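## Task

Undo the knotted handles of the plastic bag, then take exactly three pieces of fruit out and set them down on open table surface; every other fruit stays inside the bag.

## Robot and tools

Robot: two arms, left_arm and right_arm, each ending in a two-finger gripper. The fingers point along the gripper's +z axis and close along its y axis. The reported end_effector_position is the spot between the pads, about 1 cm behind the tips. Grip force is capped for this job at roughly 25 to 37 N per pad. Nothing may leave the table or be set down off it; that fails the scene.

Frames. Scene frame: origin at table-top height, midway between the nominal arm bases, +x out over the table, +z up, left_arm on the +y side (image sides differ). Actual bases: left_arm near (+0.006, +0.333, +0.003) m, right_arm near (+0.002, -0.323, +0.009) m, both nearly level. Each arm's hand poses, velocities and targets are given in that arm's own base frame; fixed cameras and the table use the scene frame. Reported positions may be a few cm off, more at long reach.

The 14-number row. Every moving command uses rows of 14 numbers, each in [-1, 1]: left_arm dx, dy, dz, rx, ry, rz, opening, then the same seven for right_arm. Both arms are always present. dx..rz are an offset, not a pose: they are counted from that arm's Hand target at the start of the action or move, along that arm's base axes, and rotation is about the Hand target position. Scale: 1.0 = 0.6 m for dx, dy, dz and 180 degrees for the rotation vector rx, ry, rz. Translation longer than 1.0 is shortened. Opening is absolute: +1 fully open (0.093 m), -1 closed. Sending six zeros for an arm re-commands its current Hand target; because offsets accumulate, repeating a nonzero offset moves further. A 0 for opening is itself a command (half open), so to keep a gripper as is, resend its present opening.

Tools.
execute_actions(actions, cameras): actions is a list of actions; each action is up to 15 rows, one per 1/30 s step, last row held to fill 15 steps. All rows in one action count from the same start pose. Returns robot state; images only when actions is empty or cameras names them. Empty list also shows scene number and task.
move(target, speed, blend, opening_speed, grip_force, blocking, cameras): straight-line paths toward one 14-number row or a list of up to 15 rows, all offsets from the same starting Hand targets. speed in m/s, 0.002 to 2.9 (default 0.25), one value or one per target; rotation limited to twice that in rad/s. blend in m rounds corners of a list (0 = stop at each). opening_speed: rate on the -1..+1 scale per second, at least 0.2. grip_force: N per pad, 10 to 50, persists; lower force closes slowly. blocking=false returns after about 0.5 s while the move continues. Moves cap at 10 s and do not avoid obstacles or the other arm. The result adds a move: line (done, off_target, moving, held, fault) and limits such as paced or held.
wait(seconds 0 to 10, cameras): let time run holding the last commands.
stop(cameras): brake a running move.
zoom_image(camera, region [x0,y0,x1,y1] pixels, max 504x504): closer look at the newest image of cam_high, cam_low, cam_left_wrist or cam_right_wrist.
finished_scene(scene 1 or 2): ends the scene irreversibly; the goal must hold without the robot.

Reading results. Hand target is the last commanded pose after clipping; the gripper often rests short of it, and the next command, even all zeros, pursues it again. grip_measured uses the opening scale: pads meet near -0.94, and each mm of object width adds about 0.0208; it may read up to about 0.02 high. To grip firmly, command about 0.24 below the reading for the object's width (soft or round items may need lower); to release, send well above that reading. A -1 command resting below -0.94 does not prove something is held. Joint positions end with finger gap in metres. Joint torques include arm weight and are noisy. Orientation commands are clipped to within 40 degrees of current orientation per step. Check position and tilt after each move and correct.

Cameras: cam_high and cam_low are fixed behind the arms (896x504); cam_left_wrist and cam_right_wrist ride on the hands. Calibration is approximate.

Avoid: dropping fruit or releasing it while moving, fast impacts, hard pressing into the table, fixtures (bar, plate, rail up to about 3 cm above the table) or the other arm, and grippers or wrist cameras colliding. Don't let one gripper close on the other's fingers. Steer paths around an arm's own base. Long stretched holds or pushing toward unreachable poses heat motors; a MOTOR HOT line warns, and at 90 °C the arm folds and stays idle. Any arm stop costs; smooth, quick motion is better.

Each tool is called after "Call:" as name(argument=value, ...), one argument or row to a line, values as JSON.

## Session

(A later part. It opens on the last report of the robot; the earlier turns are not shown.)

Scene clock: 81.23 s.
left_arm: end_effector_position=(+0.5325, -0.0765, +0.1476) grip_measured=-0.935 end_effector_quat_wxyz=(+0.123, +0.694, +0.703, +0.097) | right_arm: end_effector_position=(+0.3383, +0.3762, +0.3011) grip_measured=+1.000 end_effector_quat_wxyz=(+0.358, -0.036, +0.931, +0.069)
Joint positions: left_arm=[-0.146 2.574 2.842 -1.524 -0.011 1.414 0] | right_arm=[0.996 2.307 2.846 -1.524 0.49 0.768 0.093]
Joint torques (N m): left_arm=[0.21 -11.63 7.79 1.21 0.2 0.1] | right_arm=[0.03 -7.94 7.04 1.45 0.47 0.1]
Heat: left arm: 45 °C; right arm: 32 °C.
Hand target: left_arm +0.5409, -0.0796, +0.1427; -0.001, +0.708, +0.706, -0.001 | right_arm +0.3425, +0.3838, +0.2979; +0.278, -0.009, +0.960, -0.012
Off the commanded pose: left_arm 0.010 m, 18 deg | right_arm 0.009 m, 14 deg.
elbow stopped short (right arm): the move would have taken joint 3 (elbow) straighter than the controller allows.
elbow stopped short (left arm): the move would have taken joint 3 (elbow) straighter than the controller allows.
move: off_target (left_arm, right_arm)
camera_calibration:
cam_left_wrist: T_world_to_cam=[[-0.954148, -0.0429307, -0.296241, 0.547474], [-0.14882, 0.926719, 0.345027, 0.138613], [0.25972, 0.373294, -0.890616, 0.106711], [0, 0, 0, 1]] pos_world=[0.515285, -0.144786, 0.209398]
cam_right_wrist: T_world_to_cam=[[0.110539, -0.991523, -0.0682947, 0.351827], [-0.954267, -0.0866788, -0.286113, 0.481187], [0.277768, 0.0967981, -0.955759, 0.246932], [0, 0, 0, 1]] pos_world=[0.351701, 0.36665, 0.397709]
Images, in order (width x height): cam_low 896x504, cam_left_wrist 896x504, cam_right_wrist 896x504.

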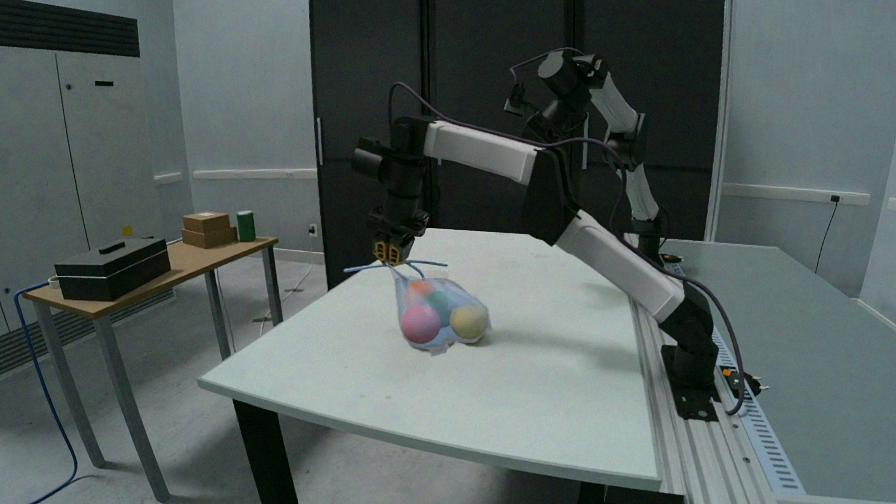

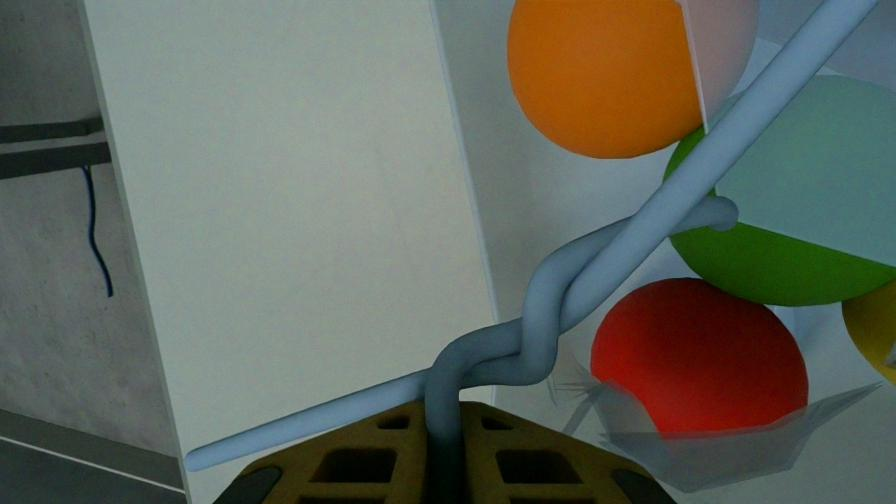

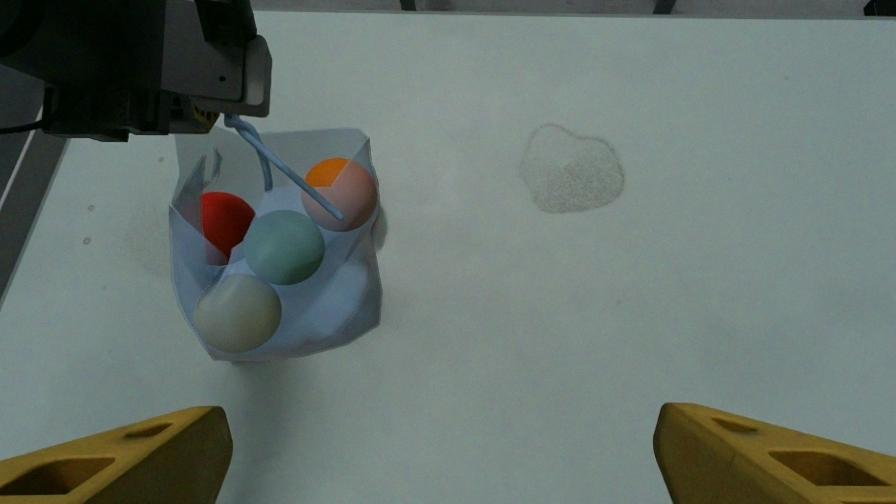

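Call:
move(
  target=[
    [-0.12,-0.1,0,0,0,0,-1,0,0,0,0,0,0,1],
    [-0.12,-0.1,-0.1,0,0,0,-1,0,0,0,0,0,0,1],
    [-0.12,-0.1,-0.1,0,0,0,-0.4,0,0,0,0,0,0,1],
    [-0.12,-0.1,0.07,0,0,0,-0.4,0,0,0,0,0,0,1],
    [-0.12,-0.04,0.07,0,0,0,-0.4,0,0,0,0,0,0,1],
  ],
  speed=0.12,
  cameras=["cam_left_wrist","cam_low","cam_right_wrist"],
)

Call:
zoom_image(
  camera="cam_right_wrist",
  region=[60, 100, 440, 400],
)

Scene clock: 94.70 s.
left_arm: end_effector_position=(+0.4772, -0.1038, +0.1705) grip_measured=-0.402 end_effector_quat_wxyz=(+0.090, +0.699, +0.707, +0.063) | right_arm: end_effector_position=(+0.3383, +0.3762, +0.3011) grip_measured=+1.000 end_effector_quat_wxyz=(+0.358, -0.036, +0.931, +0.069)
Joint positions: left_arm=[-0.218 2.361 2.562 -1.553 -0.011 1.343 0.026] | right_arm=[0.996 2.307 2.846 -1.524 0.49 0.768 0.093]
Joint torques (N m): left_arm=[0.31 -15.72 4.52 0.69 0.2 0.14] | right_arm=[0.03 -7.9 7.06 1.45 0.46 0.09]
Heat: left arm: 46 °C; right arm: 33 °C.
Hand target: left_arm +0.4689, -0.1036, +0.1848; -0.001, +0.708, +0.706, +0.000 | right_arm +0.3425, +0.3838, +0.2979; +0.278, -0.009, +0.960, -0.012
Off the commanded pose: left_arm 0.016 m, 13 deg | right_arm 0.009 m, 14 deg.
elbow stopped short (left arm): the move would have taken joint 3 (elbow) straighter than the controller allows.
elbow stopped short (right arm): the move would have taken joint 3 (elbow) straighter than the controller allows.
joint sent to its limit (left arm) — joint 4 (wrist pitch), lower limit. The joint targets are off in orientation, not in position.
move: off_target (left_arm, right_arm); target 3's new opening was sent with left_arm's hand 0.015 m and 4 deg from that target
camera_calibration:
cam_left_wrist: T_world_to_cam=[[-0.978262, -0.0405917, -0.203363, 0.496174], [-0.112531, 0.927622, 0.356166, 0.128595], [0.174186, 0.371308, -0.912025, 0.195905], [0, 0, 0, 1]] pos_world=[0.465735, -0.171888, 0.233773]
cam_right_wrist: T_world_to_cam=[[0.110539, -0.991523, -0.0682947, 0.351827], [-0.954267, -0.0866788, -0.286113, 0.481187], [0.277768, 0.0967981, -0.955759, 0.246932], [0, 0, 0, 1]] pos_world=[0.351701, 0.36665, 0.397709]
Images, in order (width x height): cam_low 896x504, cam_left_wrist 896x504, cam_right_wrist 896x504.

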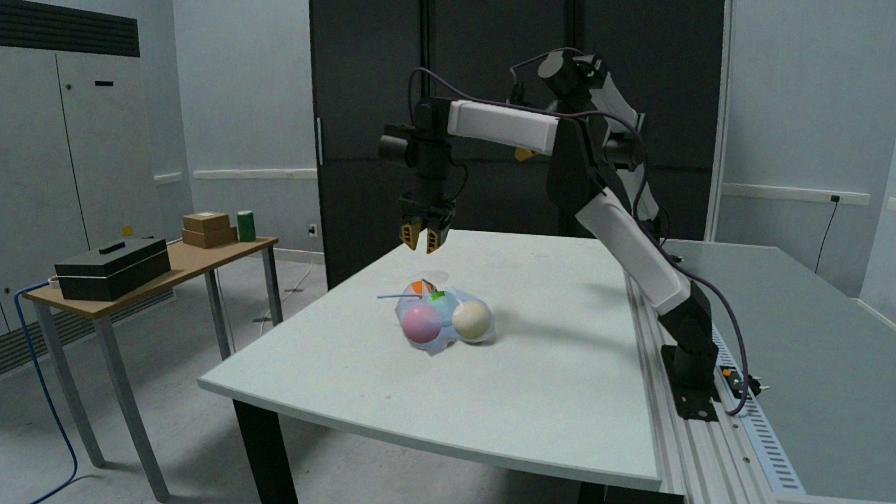

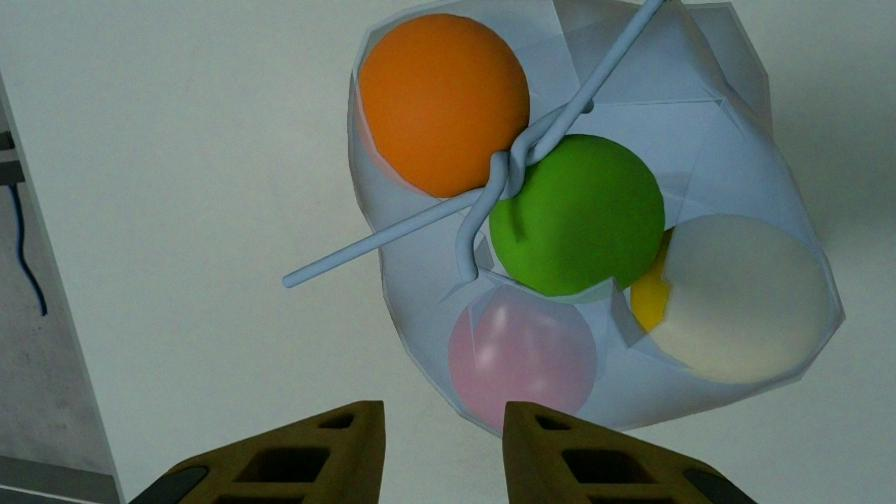

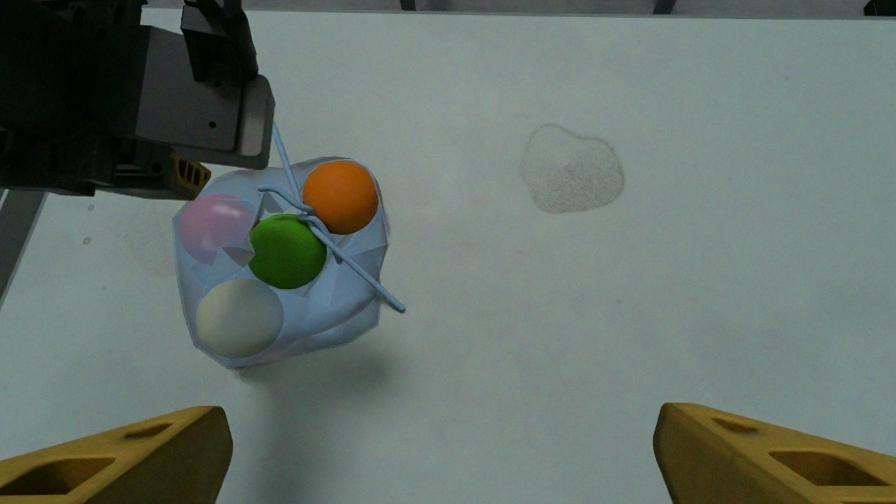

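Scaled by 1.326 from the camera's 896x504 image, which has a finer 1280x720 frame.

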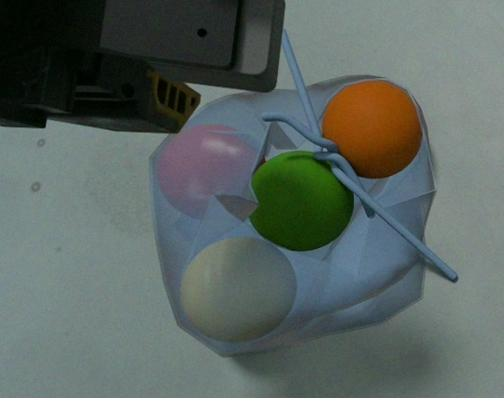

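Call:
zoom_image(
  camera="cam_left_wrist",
  region=[430, 60, 630, 300],
)

Scaled by 2.100 from the camera's 896x504 image, which has a finer 1280x720 frame.

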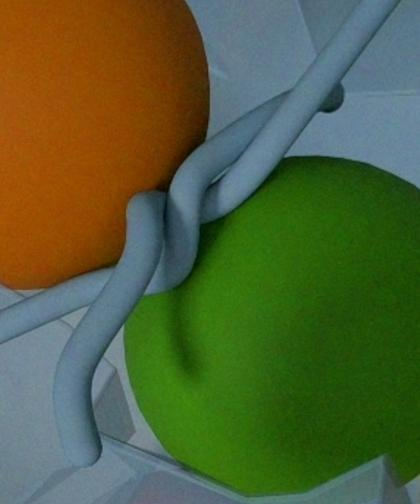

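Call:
move(
  target=[0.025,-0.022,-0.11,0,0,0,-0.4,0,0,0,0,0,0,1],
  speed=0.12,
  cameras=["cam_left_wrist","cam_low"],
)

Call:
zoom_image(
  camera="cam_low",
  region=[360, 210, 540, 360],
)

Scene clock: 98.47 s.
left_arm: end_effector_position=(+0.4852, -0.1079, +0.1237) grip_measured=-0.402 end_effector_quat_wxyz=(+0.054, +0.703, +0.708, +0.040) | right_arm: end_effector_position=(+0.3383, +0.3762, +0.3011) grip_measured=+1.000 end_effector_quat_wxyz=(+0.358, -0.036, +0.931, +0.069)
Joint positions: left_arm=[-0.222 2.479 2.596 -1.553 -0.011 1.343 0.026] | right_arm=[0.996 2.307 2.846 -1.524 0.49 0.768 0.093]
Joint torques (N m): left_arm=[-0.98 -11.45 7.8 0.51 0.19 -0.05] | right_arm=[0.1 -7.86 7.08 1.43 0.47 0.09]
Heat: left arm: 46 °C; right arm: 33 °C.
Hand target: left_arm +0.4840, -0.1167, +0.1188; +0.000, +0.708, +0.707, +0.000 | right_arm +0.3425, +0.3838, +0.2979; +0.278, -0.009, +0.960, -0.012
Off the commanded pose: left_arm 0.010 m, 8 deg | right_arm 0.009 m, 14 deg.
elbow stopped short (right arm): the move would have taken joint 3 (elbow) straighter than the controller allows.
joint sent to its limit (left arm) — joint 4 (wrist pitch), lower limit. The joint targets are off in orientation, not in position.
move: off_target (left_arm, right_arm)
camera_calibration:
cam_left_wrist: T_world_to_cam=[[-0.991957, -0.0326691, -0.122283, 0.491853], [-0.077342, 0.921218, 0.381283, 0.129151], [0.100194, 0.387674, -0.916335, 0.191581], [0, 0, 0, 1]] pos_world=[0.478691, -0.177179, 0.186455]
Images, in order (width x height): cam_low 896x504, cam_left_wrist 896x504.

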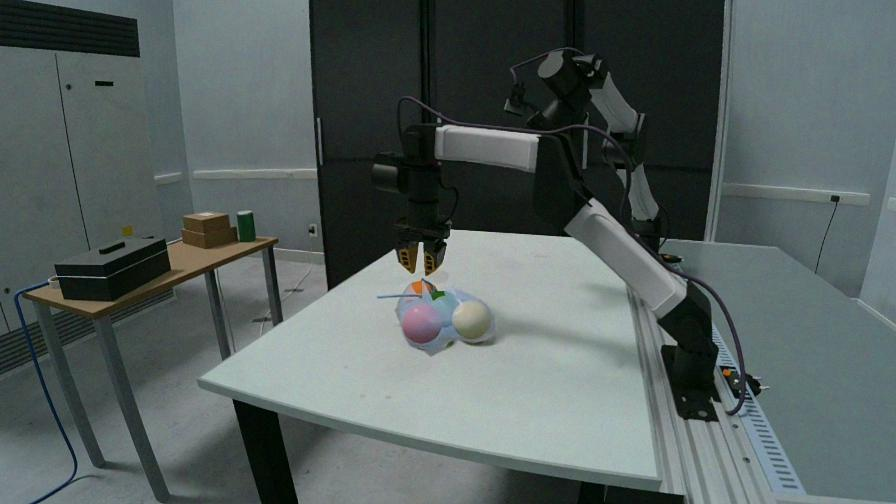

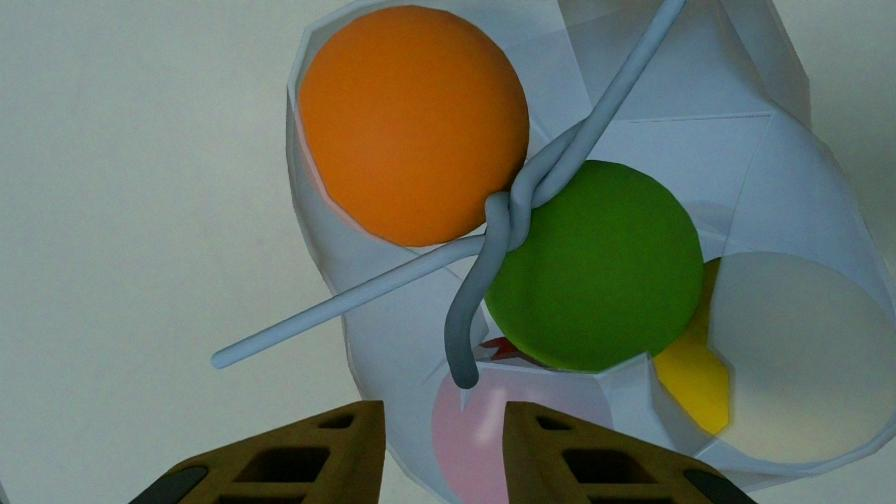

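Scaled by 2.800 from the camera's 896x504 image, which has a finer 1280x720 frame.

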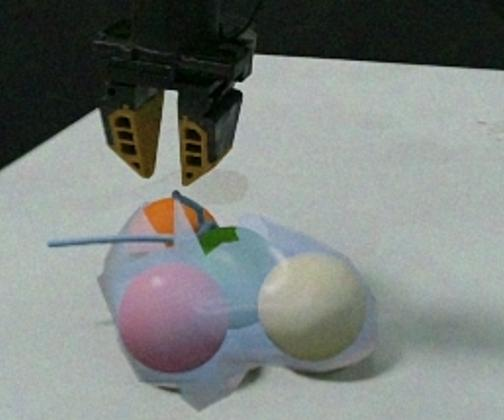

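Call:
move(
  target=[
    [-0.001,-0.021,-0.052,0,0,0,-0.4,0,0,0,0,0,0,1],
    [-0.001,-0.021,-0.052,0,0,0,-1,0,0,0,0,0,0,1],
  ],
  speed=0.1,
  cameras=["cam_left_wrist"],
)

Scene clock: 100.67 s.
left_arm: end_effector_position=(+0.4844, -0.1206, +0.0924) grip_measured=-0.936 end_effector_quat_wxyz=(+0.030, +0.706, +0.707, +0.024) | right_arm: end_effector_position=(+0.3383, +0.3762, +0.3011) grip_measured=+1.000 end_effector_quat_wxyz=(+0.358, -0.036, +0.931, +0.069)
Joint positions: left_arm=[-0.248 2.555 2.614 -1.554 -0.011 1.323 0] | right_arm=[0.996 2.307 2.846 -1.524 0.49 0.768 0.093]
Joint torques (N m): left_arm=[-0.87 -11.81 8.05 0.42 0.19 -0.11] | right_arm=[0.1 -7.9 7.02 1.48 0.46 0.09]
Heat: left arm: 46 °C; right arm: 33 °C.
Hand target: left_arm +0.4833, -0.1295, +0.0876; -0.001, +0.708, +0.707, +0.000 | right_arm +0.3425, +0.3838, +0.2979; +0.278, -0.009, +0.960, -0.012
Off the commanded pose: left_arm 0.010 m, 4 deg | right_arm 0.009 m, 14 deg.
elbow stopped short (right arm): the move would have taken joint 3 (elbow) straighter than the controller allows.
joint sent to its limit (left arm) — joint 4 (wrist pitch), lower limit. The joint targets are off in orientation, not in position.
move: off_target (left_arm, right_arm); target 2's new opening was sent with left_arm's hand 0.010 m and 5 deg from that target
camera_calibration:
cam_left_wrist: T_world_to_cam=[[-0.997509, -0.0261059, -0.0655235, 0.485019], [-0.0499877, 0.917051, 0.395625, 0.137631], [0.0497602, 0.397915, -0.916072, 0.193561], [0, 0, 0, 1]] pos_world=[0.48106, -0.190573, 0.154645]
Images, in order (width x height): cam_left_wrist 896x504.

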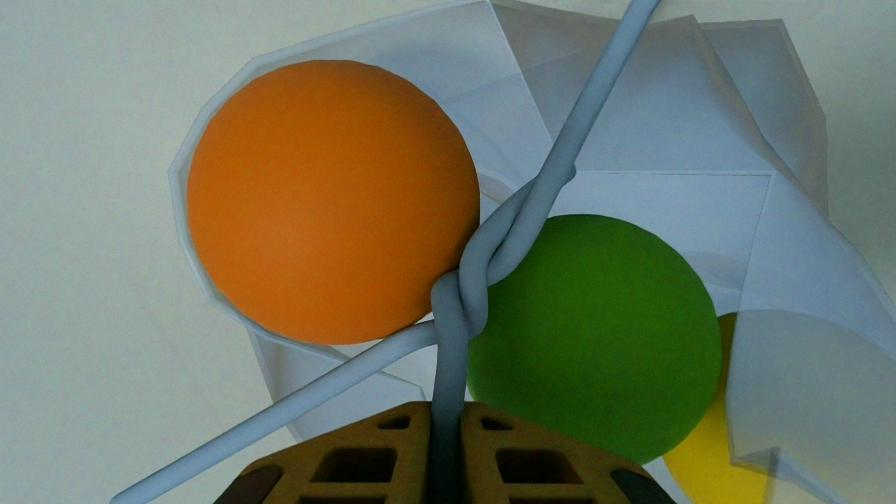

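Call:
move(
  target=[
    [0,-0.015,0.07,0,0,0,-1,0,0,0,0,0,0,1],
    [0.06,-0.03,0.07,0,0,0,-1,0,0,0,0,0,0,1],
    [0.1,-0.08,0.06,0,0,0,-1,0,0,0,0,0,0,1],
  ],
  speed=0.08,
  cameras=["cam_left_wrist","cam_low","cam_right_wrist"],
)

Call:
zoom_image(
  camera="cam_right_wrist",
  region=[60, 100, 440, 400],
)

Scene clock: 105.77 s.
left_arm: end_effector_position=(+0.5384, -0.1657, +0.1294) grip_measured=-0.936 end_effector_quat_wxyz=(+0.160, +0.695, +0.695, +0.090) | right_arm: end_effector_position=(+0.3383, +0.3762, +0.3011) grip_measured=+1.000 end_effector_quat_wxyz=(+0.358, -0.036, +0.931, +0.069)
Joint positions: left_arm=[-0.302 2.625 2.843 -1.419 -0.011 1.272 0] | right_arm=[0.996 2.307 2.846 -1.524 0.49 0.768 0.093]
Joint torques (N m): left_arm=[-1.05 -12.05 8.03 1.33 0.14 -0.12] | right_arm=[0.02 -7.82 7.01 1.45 0.46 0.08]
Heat: left arm: 47 °C; right arm: 33 °C.
Hand target: left_arm +0.5434, -0.1775, +0.1238; +0.000, +0.708, +0.706, +0.000 | right_arm +0.3425, +0.3838, +0.2979; +0.278, -0.009, +0.960, -0.012
Off the commanded pose: left_arm 0.014 m, 21 deg | right_arm 0.009 m, 14 deg.
elbow stopped short (right arm): the move would have taken joint 3 (elbow) straighter than the controller allows.
elbow stopped short (left arm): the move would have taken joint 3 (elbow) straighter than the controller allows.
move: off_target (left_arm, right_arm)
camera_calibration:
cam_left_wrist: T_world_to_cam=[[-0.941002, -0.0407714, -0.335935, 0.542188], [-0.142221, 0.948436, 0.283272, 0.236457], [0.307063, 0.314336, -0.898279, 0.0880047], [0, 0, 0, 1]] pos_world=[0.516807, -0.229822, 0.194211]
cam_right_wrist: T_world_to_cam=[[0.110539, -0.991523, -0.0682947, 0.351827], [-0.954267, -0.0866788, -0.286113, 0.481187], [0.277768, 0.0967981, -0.955759, 0.246932], [0, 0, 0, 1]] pos_world=[0.351701, 0.36665, 0.397709]
Images, in order (width x height): cam_low 896x504, cam_left_wrist 896x504, cam_right_wrist 896x504.

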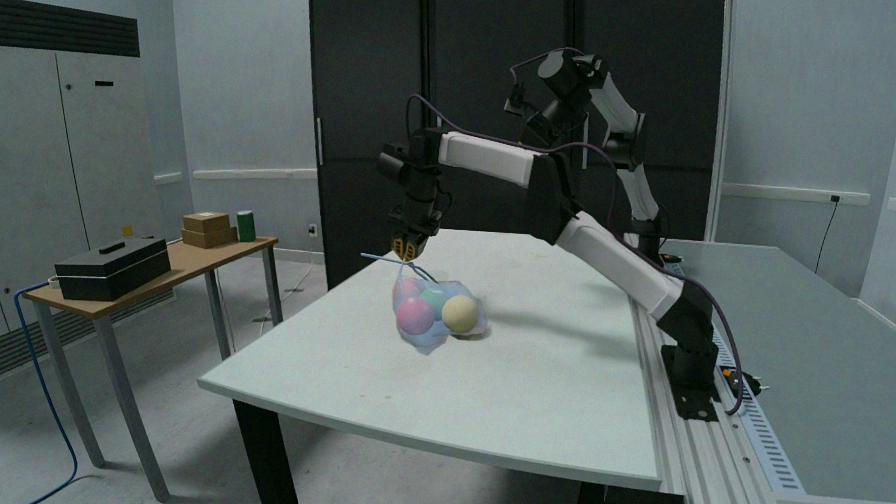

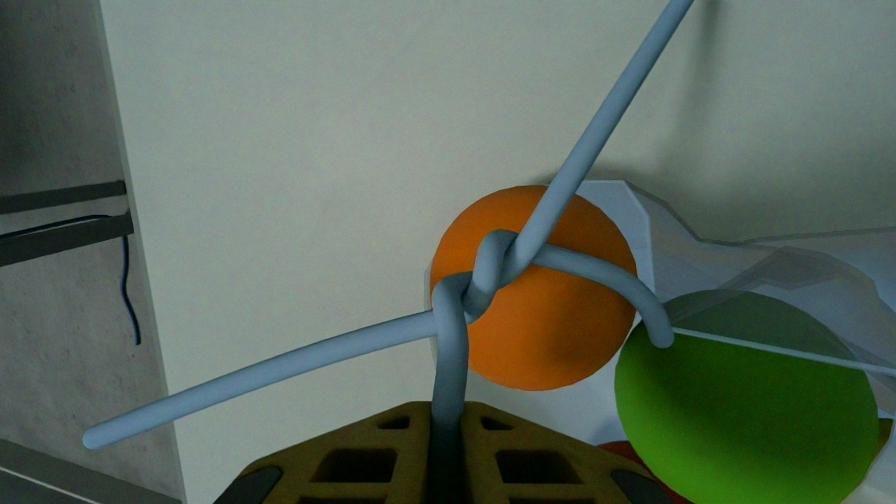

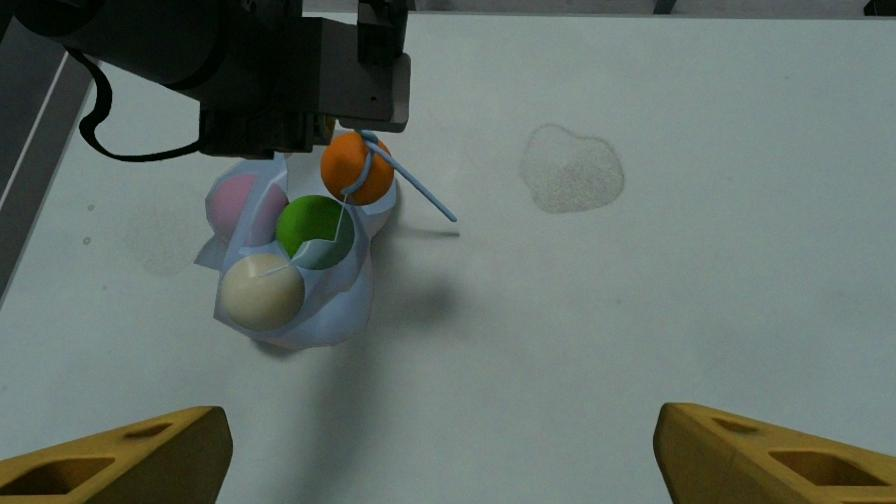

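Scaled by 1.326 from the camera's 896x504 image, which has a finer 1280x720 frame.

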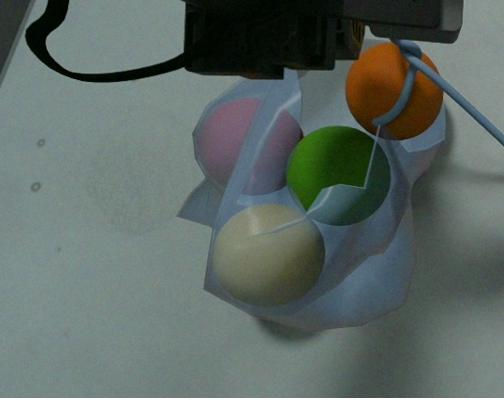

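Call:
move(
  target=[
    [-0.12,0.02,0.0,0,0,0,-1,0,0,0,0,0,0,1],
    [-0.12,0.02,-0.06,0,0,0,-1,0,0,0,0,0,0,1],
    [-0.12,0.02,-0.06,0,0,0,-0.2,0,0,0,0,0,0,1],
    [-0.12,0.02,0.08,0,0,0,-0.2,0,0,0,0,0,0,1],
    [-0.12,0.3,0.12,0,0,0,-0.2,0,0,0,0,0,0,1],
  ],
  speed=[0.1,0.1,0.1,0.15,0.25],
  cameras=["cam_left_wrist","cam_low","cam_right_wrist","cam_high"],
)

Call:
zoom_image(
  camera="cam_right_wrist",
  region=[120, 100, 500, 400],
)

Scene clock: 113.93 s.
left_arm: end_effector_position=(+0.4795, +0.0073, +0.1837) grip_measured=-0.202 end_effector_quat_wxyz=(+0.083, +0.694, +0.710, +0.080) | right_arm: end_effector_position=(+0.3383, +0.3762, +0.3011) grip_measured=+1.000 end_effector_quat_wxyz=(+0.358, -0.036, +0.931, +0.069)
Joint positions: left_arm=[0.017 2.307 2.52 -1.553 0.007 1.564 0.036] | right_arm=[0.996 2.307 2.846 -1.524 0.49 0.768 0.093]
Joint torques (N m): left_arm=[-0.68 -14.95 4.46 0.69 0.04 0.13] | right_arm=[0.02 -7.9 7.05 1.43 0.45 0.08]
Heat: left arm: 49 °C; right arm: 33 °C.
Hand target: left_arm +0.4713, +0.0025, +0.1958; +0.000, +0.708, +0.706, +0.000 | right_arm +0.3425, +0.3838, +0.2979; +0.278, -0.009, +0.960, -0.012
Off the commanded pose: left_arm 0.015 m, 13 deg | right_arm 0.009 m, 14 deg.
elbow stopped short (left arm): the move would have taken joint 3 (elbow) straighter than the controller allows.
elbow stopped short (right arm): the move would have taken joint 3 (elbow) straighter than the controller allows.
joint sent to its limit (left arm) — joint 4 (wrist pitch), lower limit. The joint targets are off in orientation, not in position.
move: off_target (left_arm, right_arm); target 3's new opening was sent with left_arm's hand 0.023 m and 7 deg from that target
camera_calibration:
cam_left_wrist: T_world_to_cam=[[-0.974502, -0.0490541, -0.218952, 0.506787], [-0.13209, 0.914224, 0.383076, 0.0256867], [0.181379, 0.402229, -0.897392, 0.159969], [0, 0, 0, 1]] pos_world=[0.468243, -0.0629676, 0.244677]
cam_right_wrist: T_world_to_cam=[[0.110539, -0.991523, -0.0682947, 0.351827], [-0.954267, -0.0866788, -0.286113, 0.481187], [0.277768, 0.0967981, -0.955759, 0.246932], [0, 0, 0, 1]] pos_world=[0.351701, 0.36665, 0.397709]

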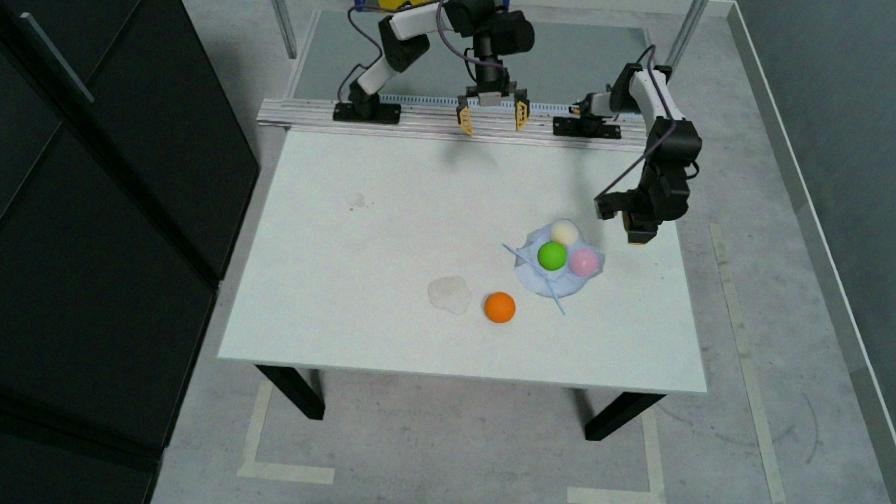

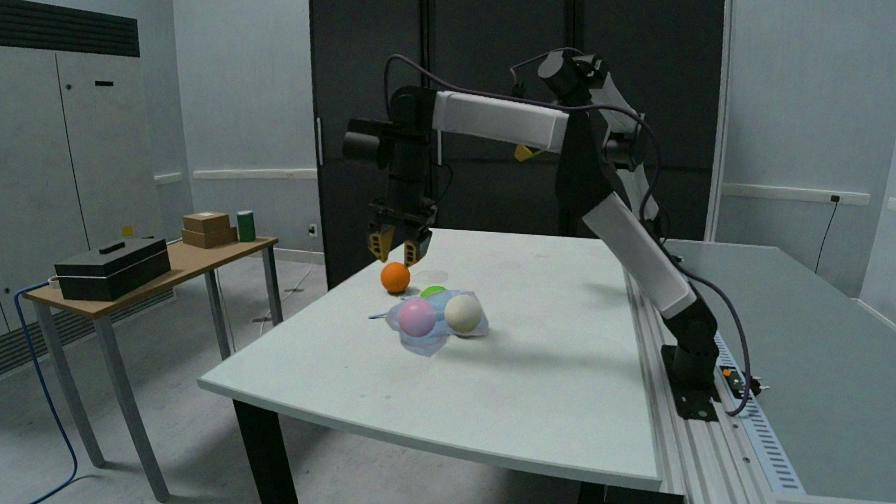

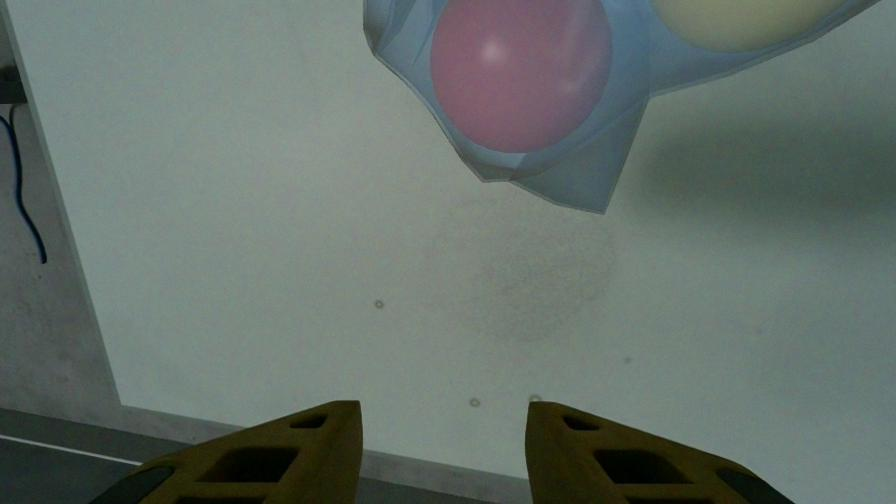

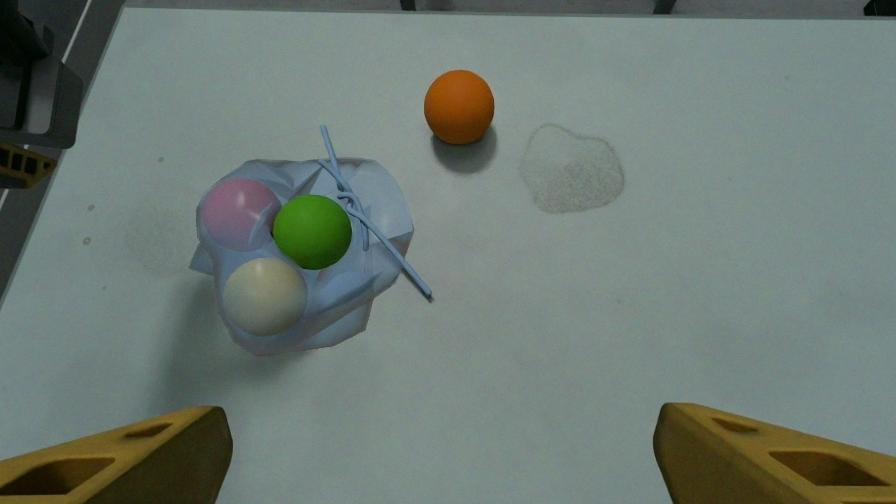

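Scaled by 1.326 from the camera's 896x504 image, which has a finer 1280x720 frame.

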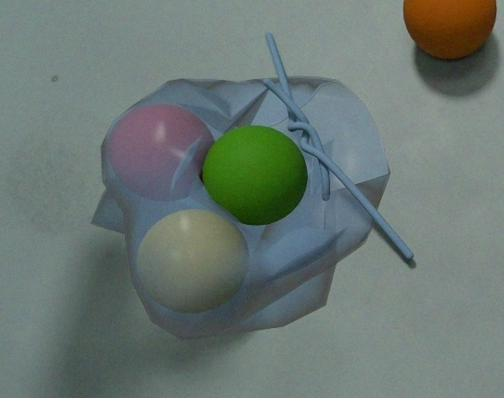

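Call:
move(
  target=[0,0,0,0,0,0,-0.2,0.19,0.161,-0.27,0,0.1,0,-0.4],
  speed=0.15,
  cameras=["cam_right_wrist","cam_low"],
)

Call:
zoom_image(
  camera="cam_low",
  region=[340, 210, 540, 380],
)

Scene clock: 117.63 s.
left_arm: end_effector_position=(+0.4795, +0.0073, +0.1837) grip_measured=-0.202 end_effector_quat_wxyz=(+0.083, +0.694, +0.710, +0.080) | right_arm: end_effector_position=(+0.4542, +0.4727, +0.1448) grip_measured=-0.398 end_effector_quat_wxyz=(+0.328, -0.034, +0.926, +0.183)
Joint positions: left_arm=[0.017 2.307 2.52 -1.553 0.007 1.565 0.036] | right_arm=[0.861 2.705 2.851 -0.972 0.217 0.703 0.026]
Joint torques (N m): left_arm=[-0.69 -14.99 4.42 0.69 0.05 0.13] | right_arm=[-0.1 -10.96 8.18 1.76 0.11 -0.03]
Heat: left arm: 51 °C; right arm: 34 °C.
Hand target: left_arm +0.4713, +0.0025, +0.1958; +0.000, +0.708, +0.706, +0.000 | right_arm +0.4565, +0.4804, +0.1359; +0.124, -0.011, +0.992, -0.011
Off the commanded pose: left_arm 0.015 m, 13 deg | right_arm 0.012 m, 33 deg.
elbow stopped short (right arm): the move would have taken joint 3 (elbow) straighter than the controller allows.
joint sent to its limit (left arm) — joint 4 (wrist pitch), lower limit. The joint targets are off in orientation, not in position.
move: off_target (left_arm, right_arm)
camera_calibration:
cam_right_wrist: T_world_to_cam=[[0.179468, -0.94144, -0.285449, 0.400495], [-0.962638, -0.108249, -0.248214, 0.563865], [0.202779, 0.319331, -0.925694, -0.0194734], [0, 0, 0, 1]] pos_world=[0.474871, 0.444299, 0.236254]
Images, in order (width x height): cam_low 896x504, cam_right_wrist 896x504.

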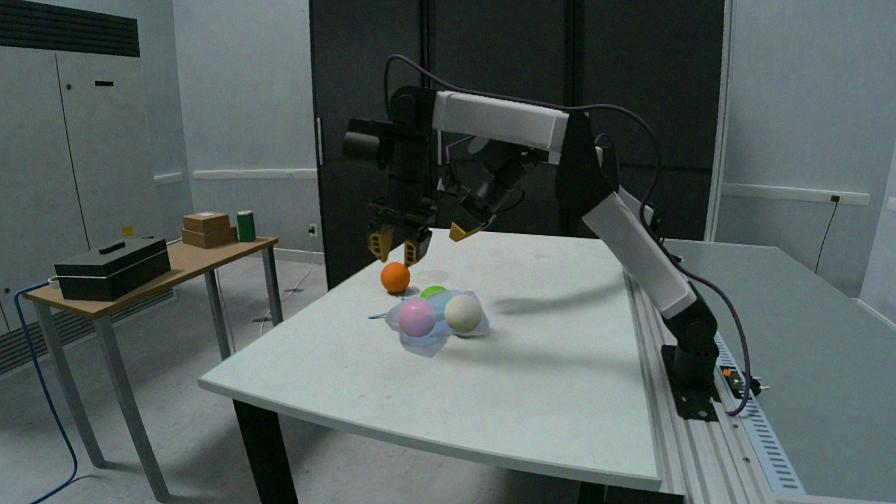

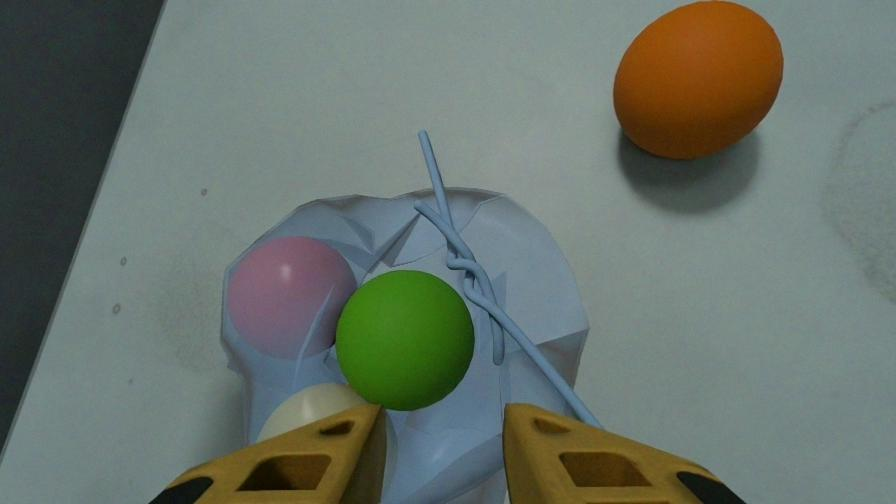

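Scaled by 2.520 from the camera's 896x504 image, which has a finer 1280x720 frame.

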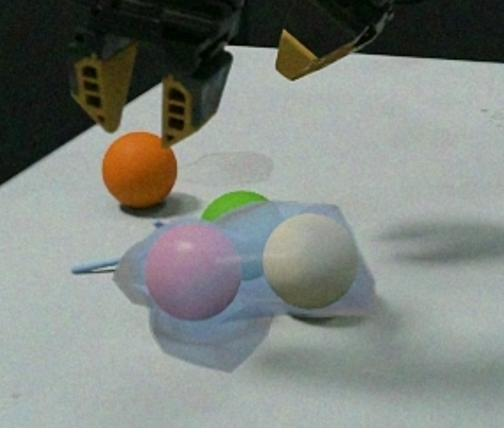

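Call:
move(
  target=[0,0,0,0,0,0,-0.2,0.034,0.019,-0.12,0,0,0,-0.6],
  speed=0.12,
  cameras=["cam_right_wrist"],
)

Scene clock: 121.57 s.
left_arm: end_effector_position=(+0.4795, +0.0073, +0.1837) grip_measured=-0.202 end_effector_quat_wxyz=(+0.083, +0.694, +0.710, +0.080) | right_arm: end_effector_position=(+0.4750, +0.4855, +0.0767) grip_measured=-0.598 end_effector_quat_wxyz=(+0.324, -0.032, +0.927, +0.185)
Joint positions: left_arm=[0.017 2.307 2.52 -1.553 0.007 1.565 0.036] | right_arm=[0.846 2.844 2.851 -0.837 0.201 0.699 0.016]
Joint torques (N m): left_arm=[-0.68 -15.02 4.51 0.7 0.04 0.12] | right_arm=[-0.16 -11.11 8.35 1.73 0.07 -0.03]
Heat: left arm: 52 °C; right arm: 35 °C.
Hand target: left_arm +0.4713, +0.0025, +0.1958; +0.000, +0.708, +0.706, +0.000 | right_arm +0.4769, +0.4919, +0.0640; +0.124, -0.011, +0.992, -0.011
Off the commanded pose: left_arm 0.015 m, 13 deg | right_arm 0.014 m, 33 deg.
elbow stopped short (right arm): the move would have taken joint 3 (elbow) straighter than the controller allows.
joint sent to its limit (left arm) — joint 4 (wrist pitch), lower limit. The joint targets are off in orientation, not in position.
move: off_target (left_arm, right_arm)
camera_calibration:
cam_right_wrist: T_world_to_cam=[[0.176148, -0.940763, -0.289718, 0.390904], [-0.964961, -0.106879, -0.239639, 0.568137], [0.194479, 0.321779, -0.926626, -0.0880156], [0, 0, 0, 1]] pos_world=[0.49649, 0.456792, 0.167842]
Images, in order (width x height): cam_right_wrist 896x504.

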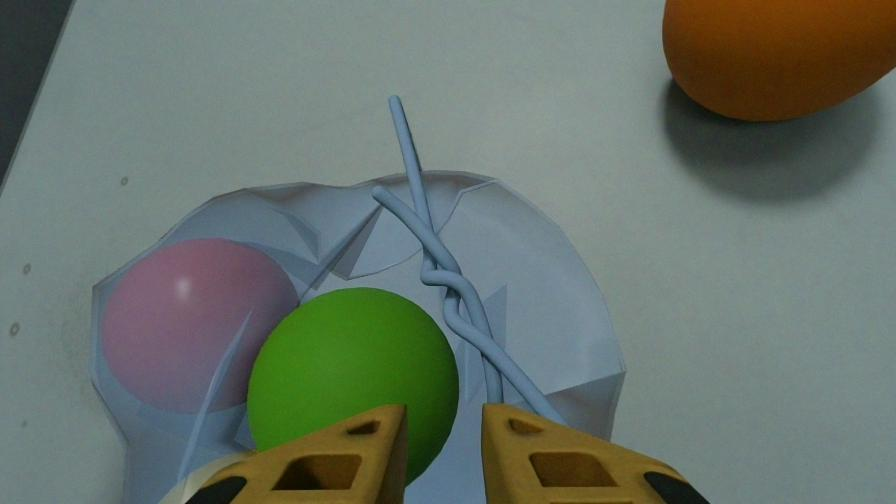

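Call:
move(
  target=[0,0,0,0,0,0,-0.2,0.013,0,-0.07,0,0,0,-0.6],
  speed=0.08,
  cameras=["cam_right_wrist"],
)

Scene clock: 126.20 s.
left_arm: end_effector_position=(+0.4795, +0.0073, +0.1837) grip_measured=-0.202 end_effector_quat_wxyz=(+0.083, +0.694, +0.710, +0.080) | right_arm: end_effector_position=(+0.4830, +0.4865, +0.0360) grip_measured=-0.598 end_effector_quat_wxyz=(+0.317, -0.031, +0.931, +0.180)
Joint positions: left_arm=[0.017 2.307 2.52 -1.553 0.007 1.565 0.036] | right_arm=[0.836 2.919 2.851 -0.777 0.194 0.695 0.016]
Joint torques (N m): left_arm=[-0.69 -14.98 4.45 0.7 0.03 0.11] | right_arm=[-0.18 -11.12 8.51 1.72 0.06 -0.04]
Heat: left arm: 54 °C; right arm: 35 °C.
Hand target: left_arm +0.4713, +0.0025, +0.1958; +0.000, +0.708, +0.706, +0.000 | right_arm +0.4847, +0.4919, +0.0221; +0.124, -0.010, +0.992, -0.011
Off the commanded pose: left_arm 0.015 m, 13 deg | right_arm 0.015 m, 32 deg.
elbow stopped short (right arm): the move would have taken joint 3 (elbow) straighter than the controller allows.
joint sent to its limit (left arm) — joint 4 (wrist pitch), lower limit. The joint targets are off in orientation, not in position.
move: off_target (left_arm, right_arm)
camera_calibration:
cam_right_wrist: T_world_to_cam=[[0.170251, -0.94412, -0.282228, 0.382873], [-0.968317, -0.107191, -0.225548, 0.567546], [0.182692, 0.311686, -0.932457, -0.116788], [0, 0, 0, 1]] pos_world=[0.505716, 0.458715, 0.127166]
Images, in order (width x height): cam_right_wrist 896x504.

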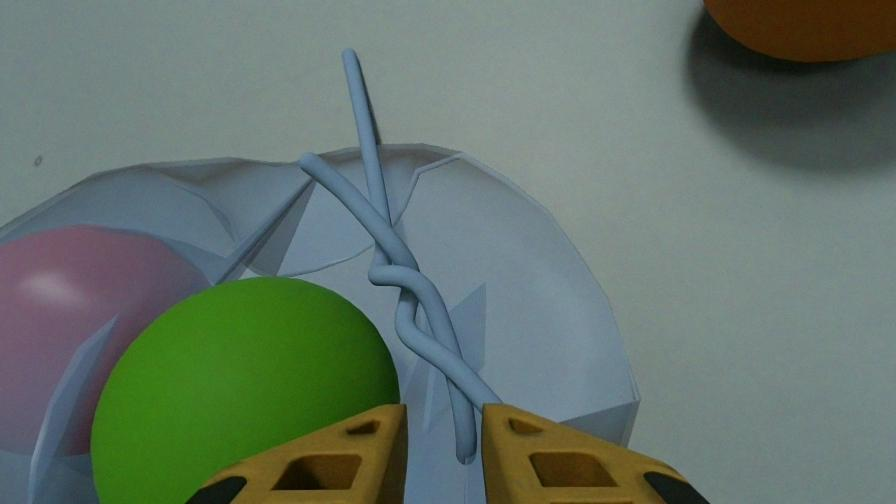

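Call:
move(
  target=[
    [0,0,0,0,0,0,-0.2,0.01,0,-0.028,0,0,0,-0.6],
    [0,0,0,0,0,0,-0.2,0.01,0,-0.028,0,0,0,-1],
  ],
  speed=0.06,
  cameras=["cam_right_wrist"],
)

Scene clock: 132.63 s.
left_arm: end_effector_position=(+0.4795, +0.0073, +0.1837) grip_measured=-0.202 end_effector_quat_wxyz=(+0.083, +0.694, +0.710, +0.080) | right_arm: end_effector_position=(+0.4898, +0.4866, +0.0198) grip_measured=-0.985 end_effector_quat_wxyz=(+0.320, -0.031, +0.929, +0.182)
Joint positions: left_arm=[0.017 2.307 2.52 -1.553 0.007 1.565 0.036] | right_arm=[0.828 2.954 2.851 -0.733 0.189 0.688 0]
Joint torques (N m): left_arm=[-0.7 -15.02 4.46 0.69 0.03 0.11] | right_arm=[-0.14 -11.33 8.58 1.72 0.06 -0.06]
Heat: left arm: 56 °C; right arm: 37 °C.
Hand target: left_arm +0.4713, +0.0025, +0.1958; +0.000, +0.708, +0.706, +0.000 | right_arm +0.4908, +0.4918, +0.0053; +0.125, -0.010, +0.992, -0.010
Off the commanded pose: left_arm 0.015 m, 13 deg | right_arm 0.015 m, 32 deg.
elbow stopped short (right arm): the move would have taken joint 3 (elbow) straighter than the controller allows.
joint sent to its limit (left arm) — joint 4 (wrist pitch), lower limit. The joint targets are off in orientation, not in position.
move: off_target (left_arm, right_arm); target 2's new opening was sent with right_arm's hand 0.015 m and 32 deg from that target
camera_calibration:
cam_right_wrist: T_world_to_cam=[[0.172286, -0.942757, -0.28553, 0.375635], [-0.966847, -0.10638, -0.232141, 0.56955], [0.188477, 0.316059, -0.92983, -0.138214], [0, 0, 0, 1]] pos_world=[0.512002, 0.458405, 0.110956]
Images, in order (width x height): cam_right_wrist 896x504.

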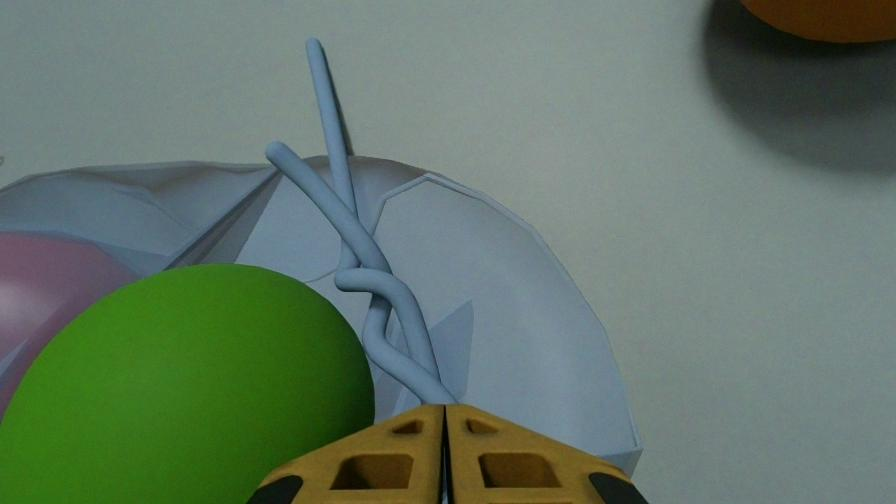

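Call:
move(
  target=[
    [0,0,0,0,0,0,-0.2,-0.006,0.002,0.03,0,0,0,-0.65],
    [0,0,0,0,0,0,-0.2,-0.012,0.004,0.03,0,0,0,-0.65],
    [0,0,0,0,0,0,-0.2,-0.012,0.004,-0.03,0,0,0,-0.65],
  ],
  speed=0.08,
  cameras=["cam_right_wrist","cam_low"],
)

Call:
zoom_image(
  camera="cam_low",
  region=[340, 210, 540, 380],
)

Scene clock: 143.47 s.
left_arm: end_effector_position=(+0.4795, +0.0073, +0.1837) grip_measured=-0.202 end_effector_quat_wxyz=(+0.083, +0.694, +0.710, +0.080) | right_arm: end_effector_position=(+0.4897, +0.4864, +0.0195) grip_measured=-0.651 end_effector_quat_wxyz=(+0.320, -0.031, +0.929, +0.181)
Joint positions: left_arm=[0.017 2.307 2.52 -1.553 0.007 1.565 0.036] | right_arm=[0.828 2.954 2.851 -0.735 0.189 0.688 0.014]
Joint torques (N m): left_arm=[-0.72 -14.93 4.42 0.7 0.04 0.12] | right_arm=[0.79 -10.99 8.58 1.55 0.14 0.09]
Heat: left arm: 59 °C; right arm: 39 °C.
Hand target: left_arm +0.4713, +0.0025, +0.1958; +0.000, +0.708, +0.706, +0.000 | right_arm +0.4834, +0.4939, +0.0003; +0.196, -0.021, +0.978, +0.062 (not the last commanded pose)
Off the commanded pose: left_arm 0.015 m, 13 deg | right_arm 0.034 m, 32 deg.
elbow stopped short (right arm): the move would have taken joint 3 (elbow) straighter than the controller allows.
joint sent to its limit (left arm) — joint 4 (wrist pitch), lower limit. The joint targets are off in orientation, not in position.
move: off_target (left_arm, right_arm; path cut at 10 s); path passed 2 of 3 targets
camera_calibration:
cam_right_wrist: T_world_to_cam=[[0.172023, -0.943068, -0.284658, 0.375684], [-0.967072, -0.106653, -0.231076, 0.569522], [0.187561, 0.315036, -0.930362, -0.137351], [0, 0, 0, 1]] pos_world=[0.511904, 0.458307, 0.110759]
Images, in order (width x height): cam_low 896x504, cam_right_wrist 896x504.

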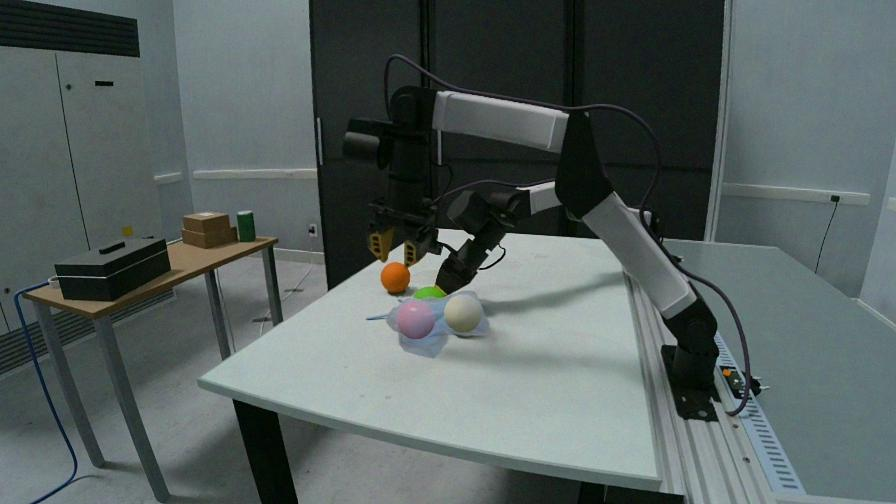

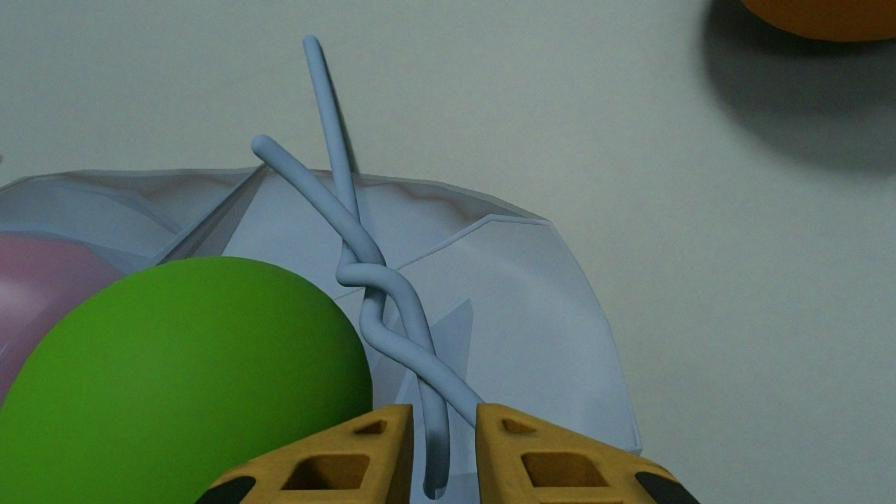

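Scaled by 2.520 from the camera's 896x504 image, which has a finer 1280x720 frame.

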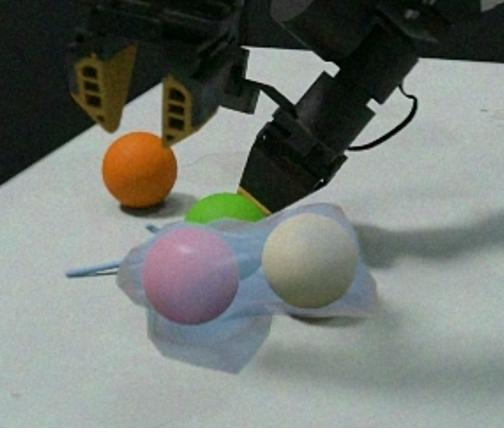

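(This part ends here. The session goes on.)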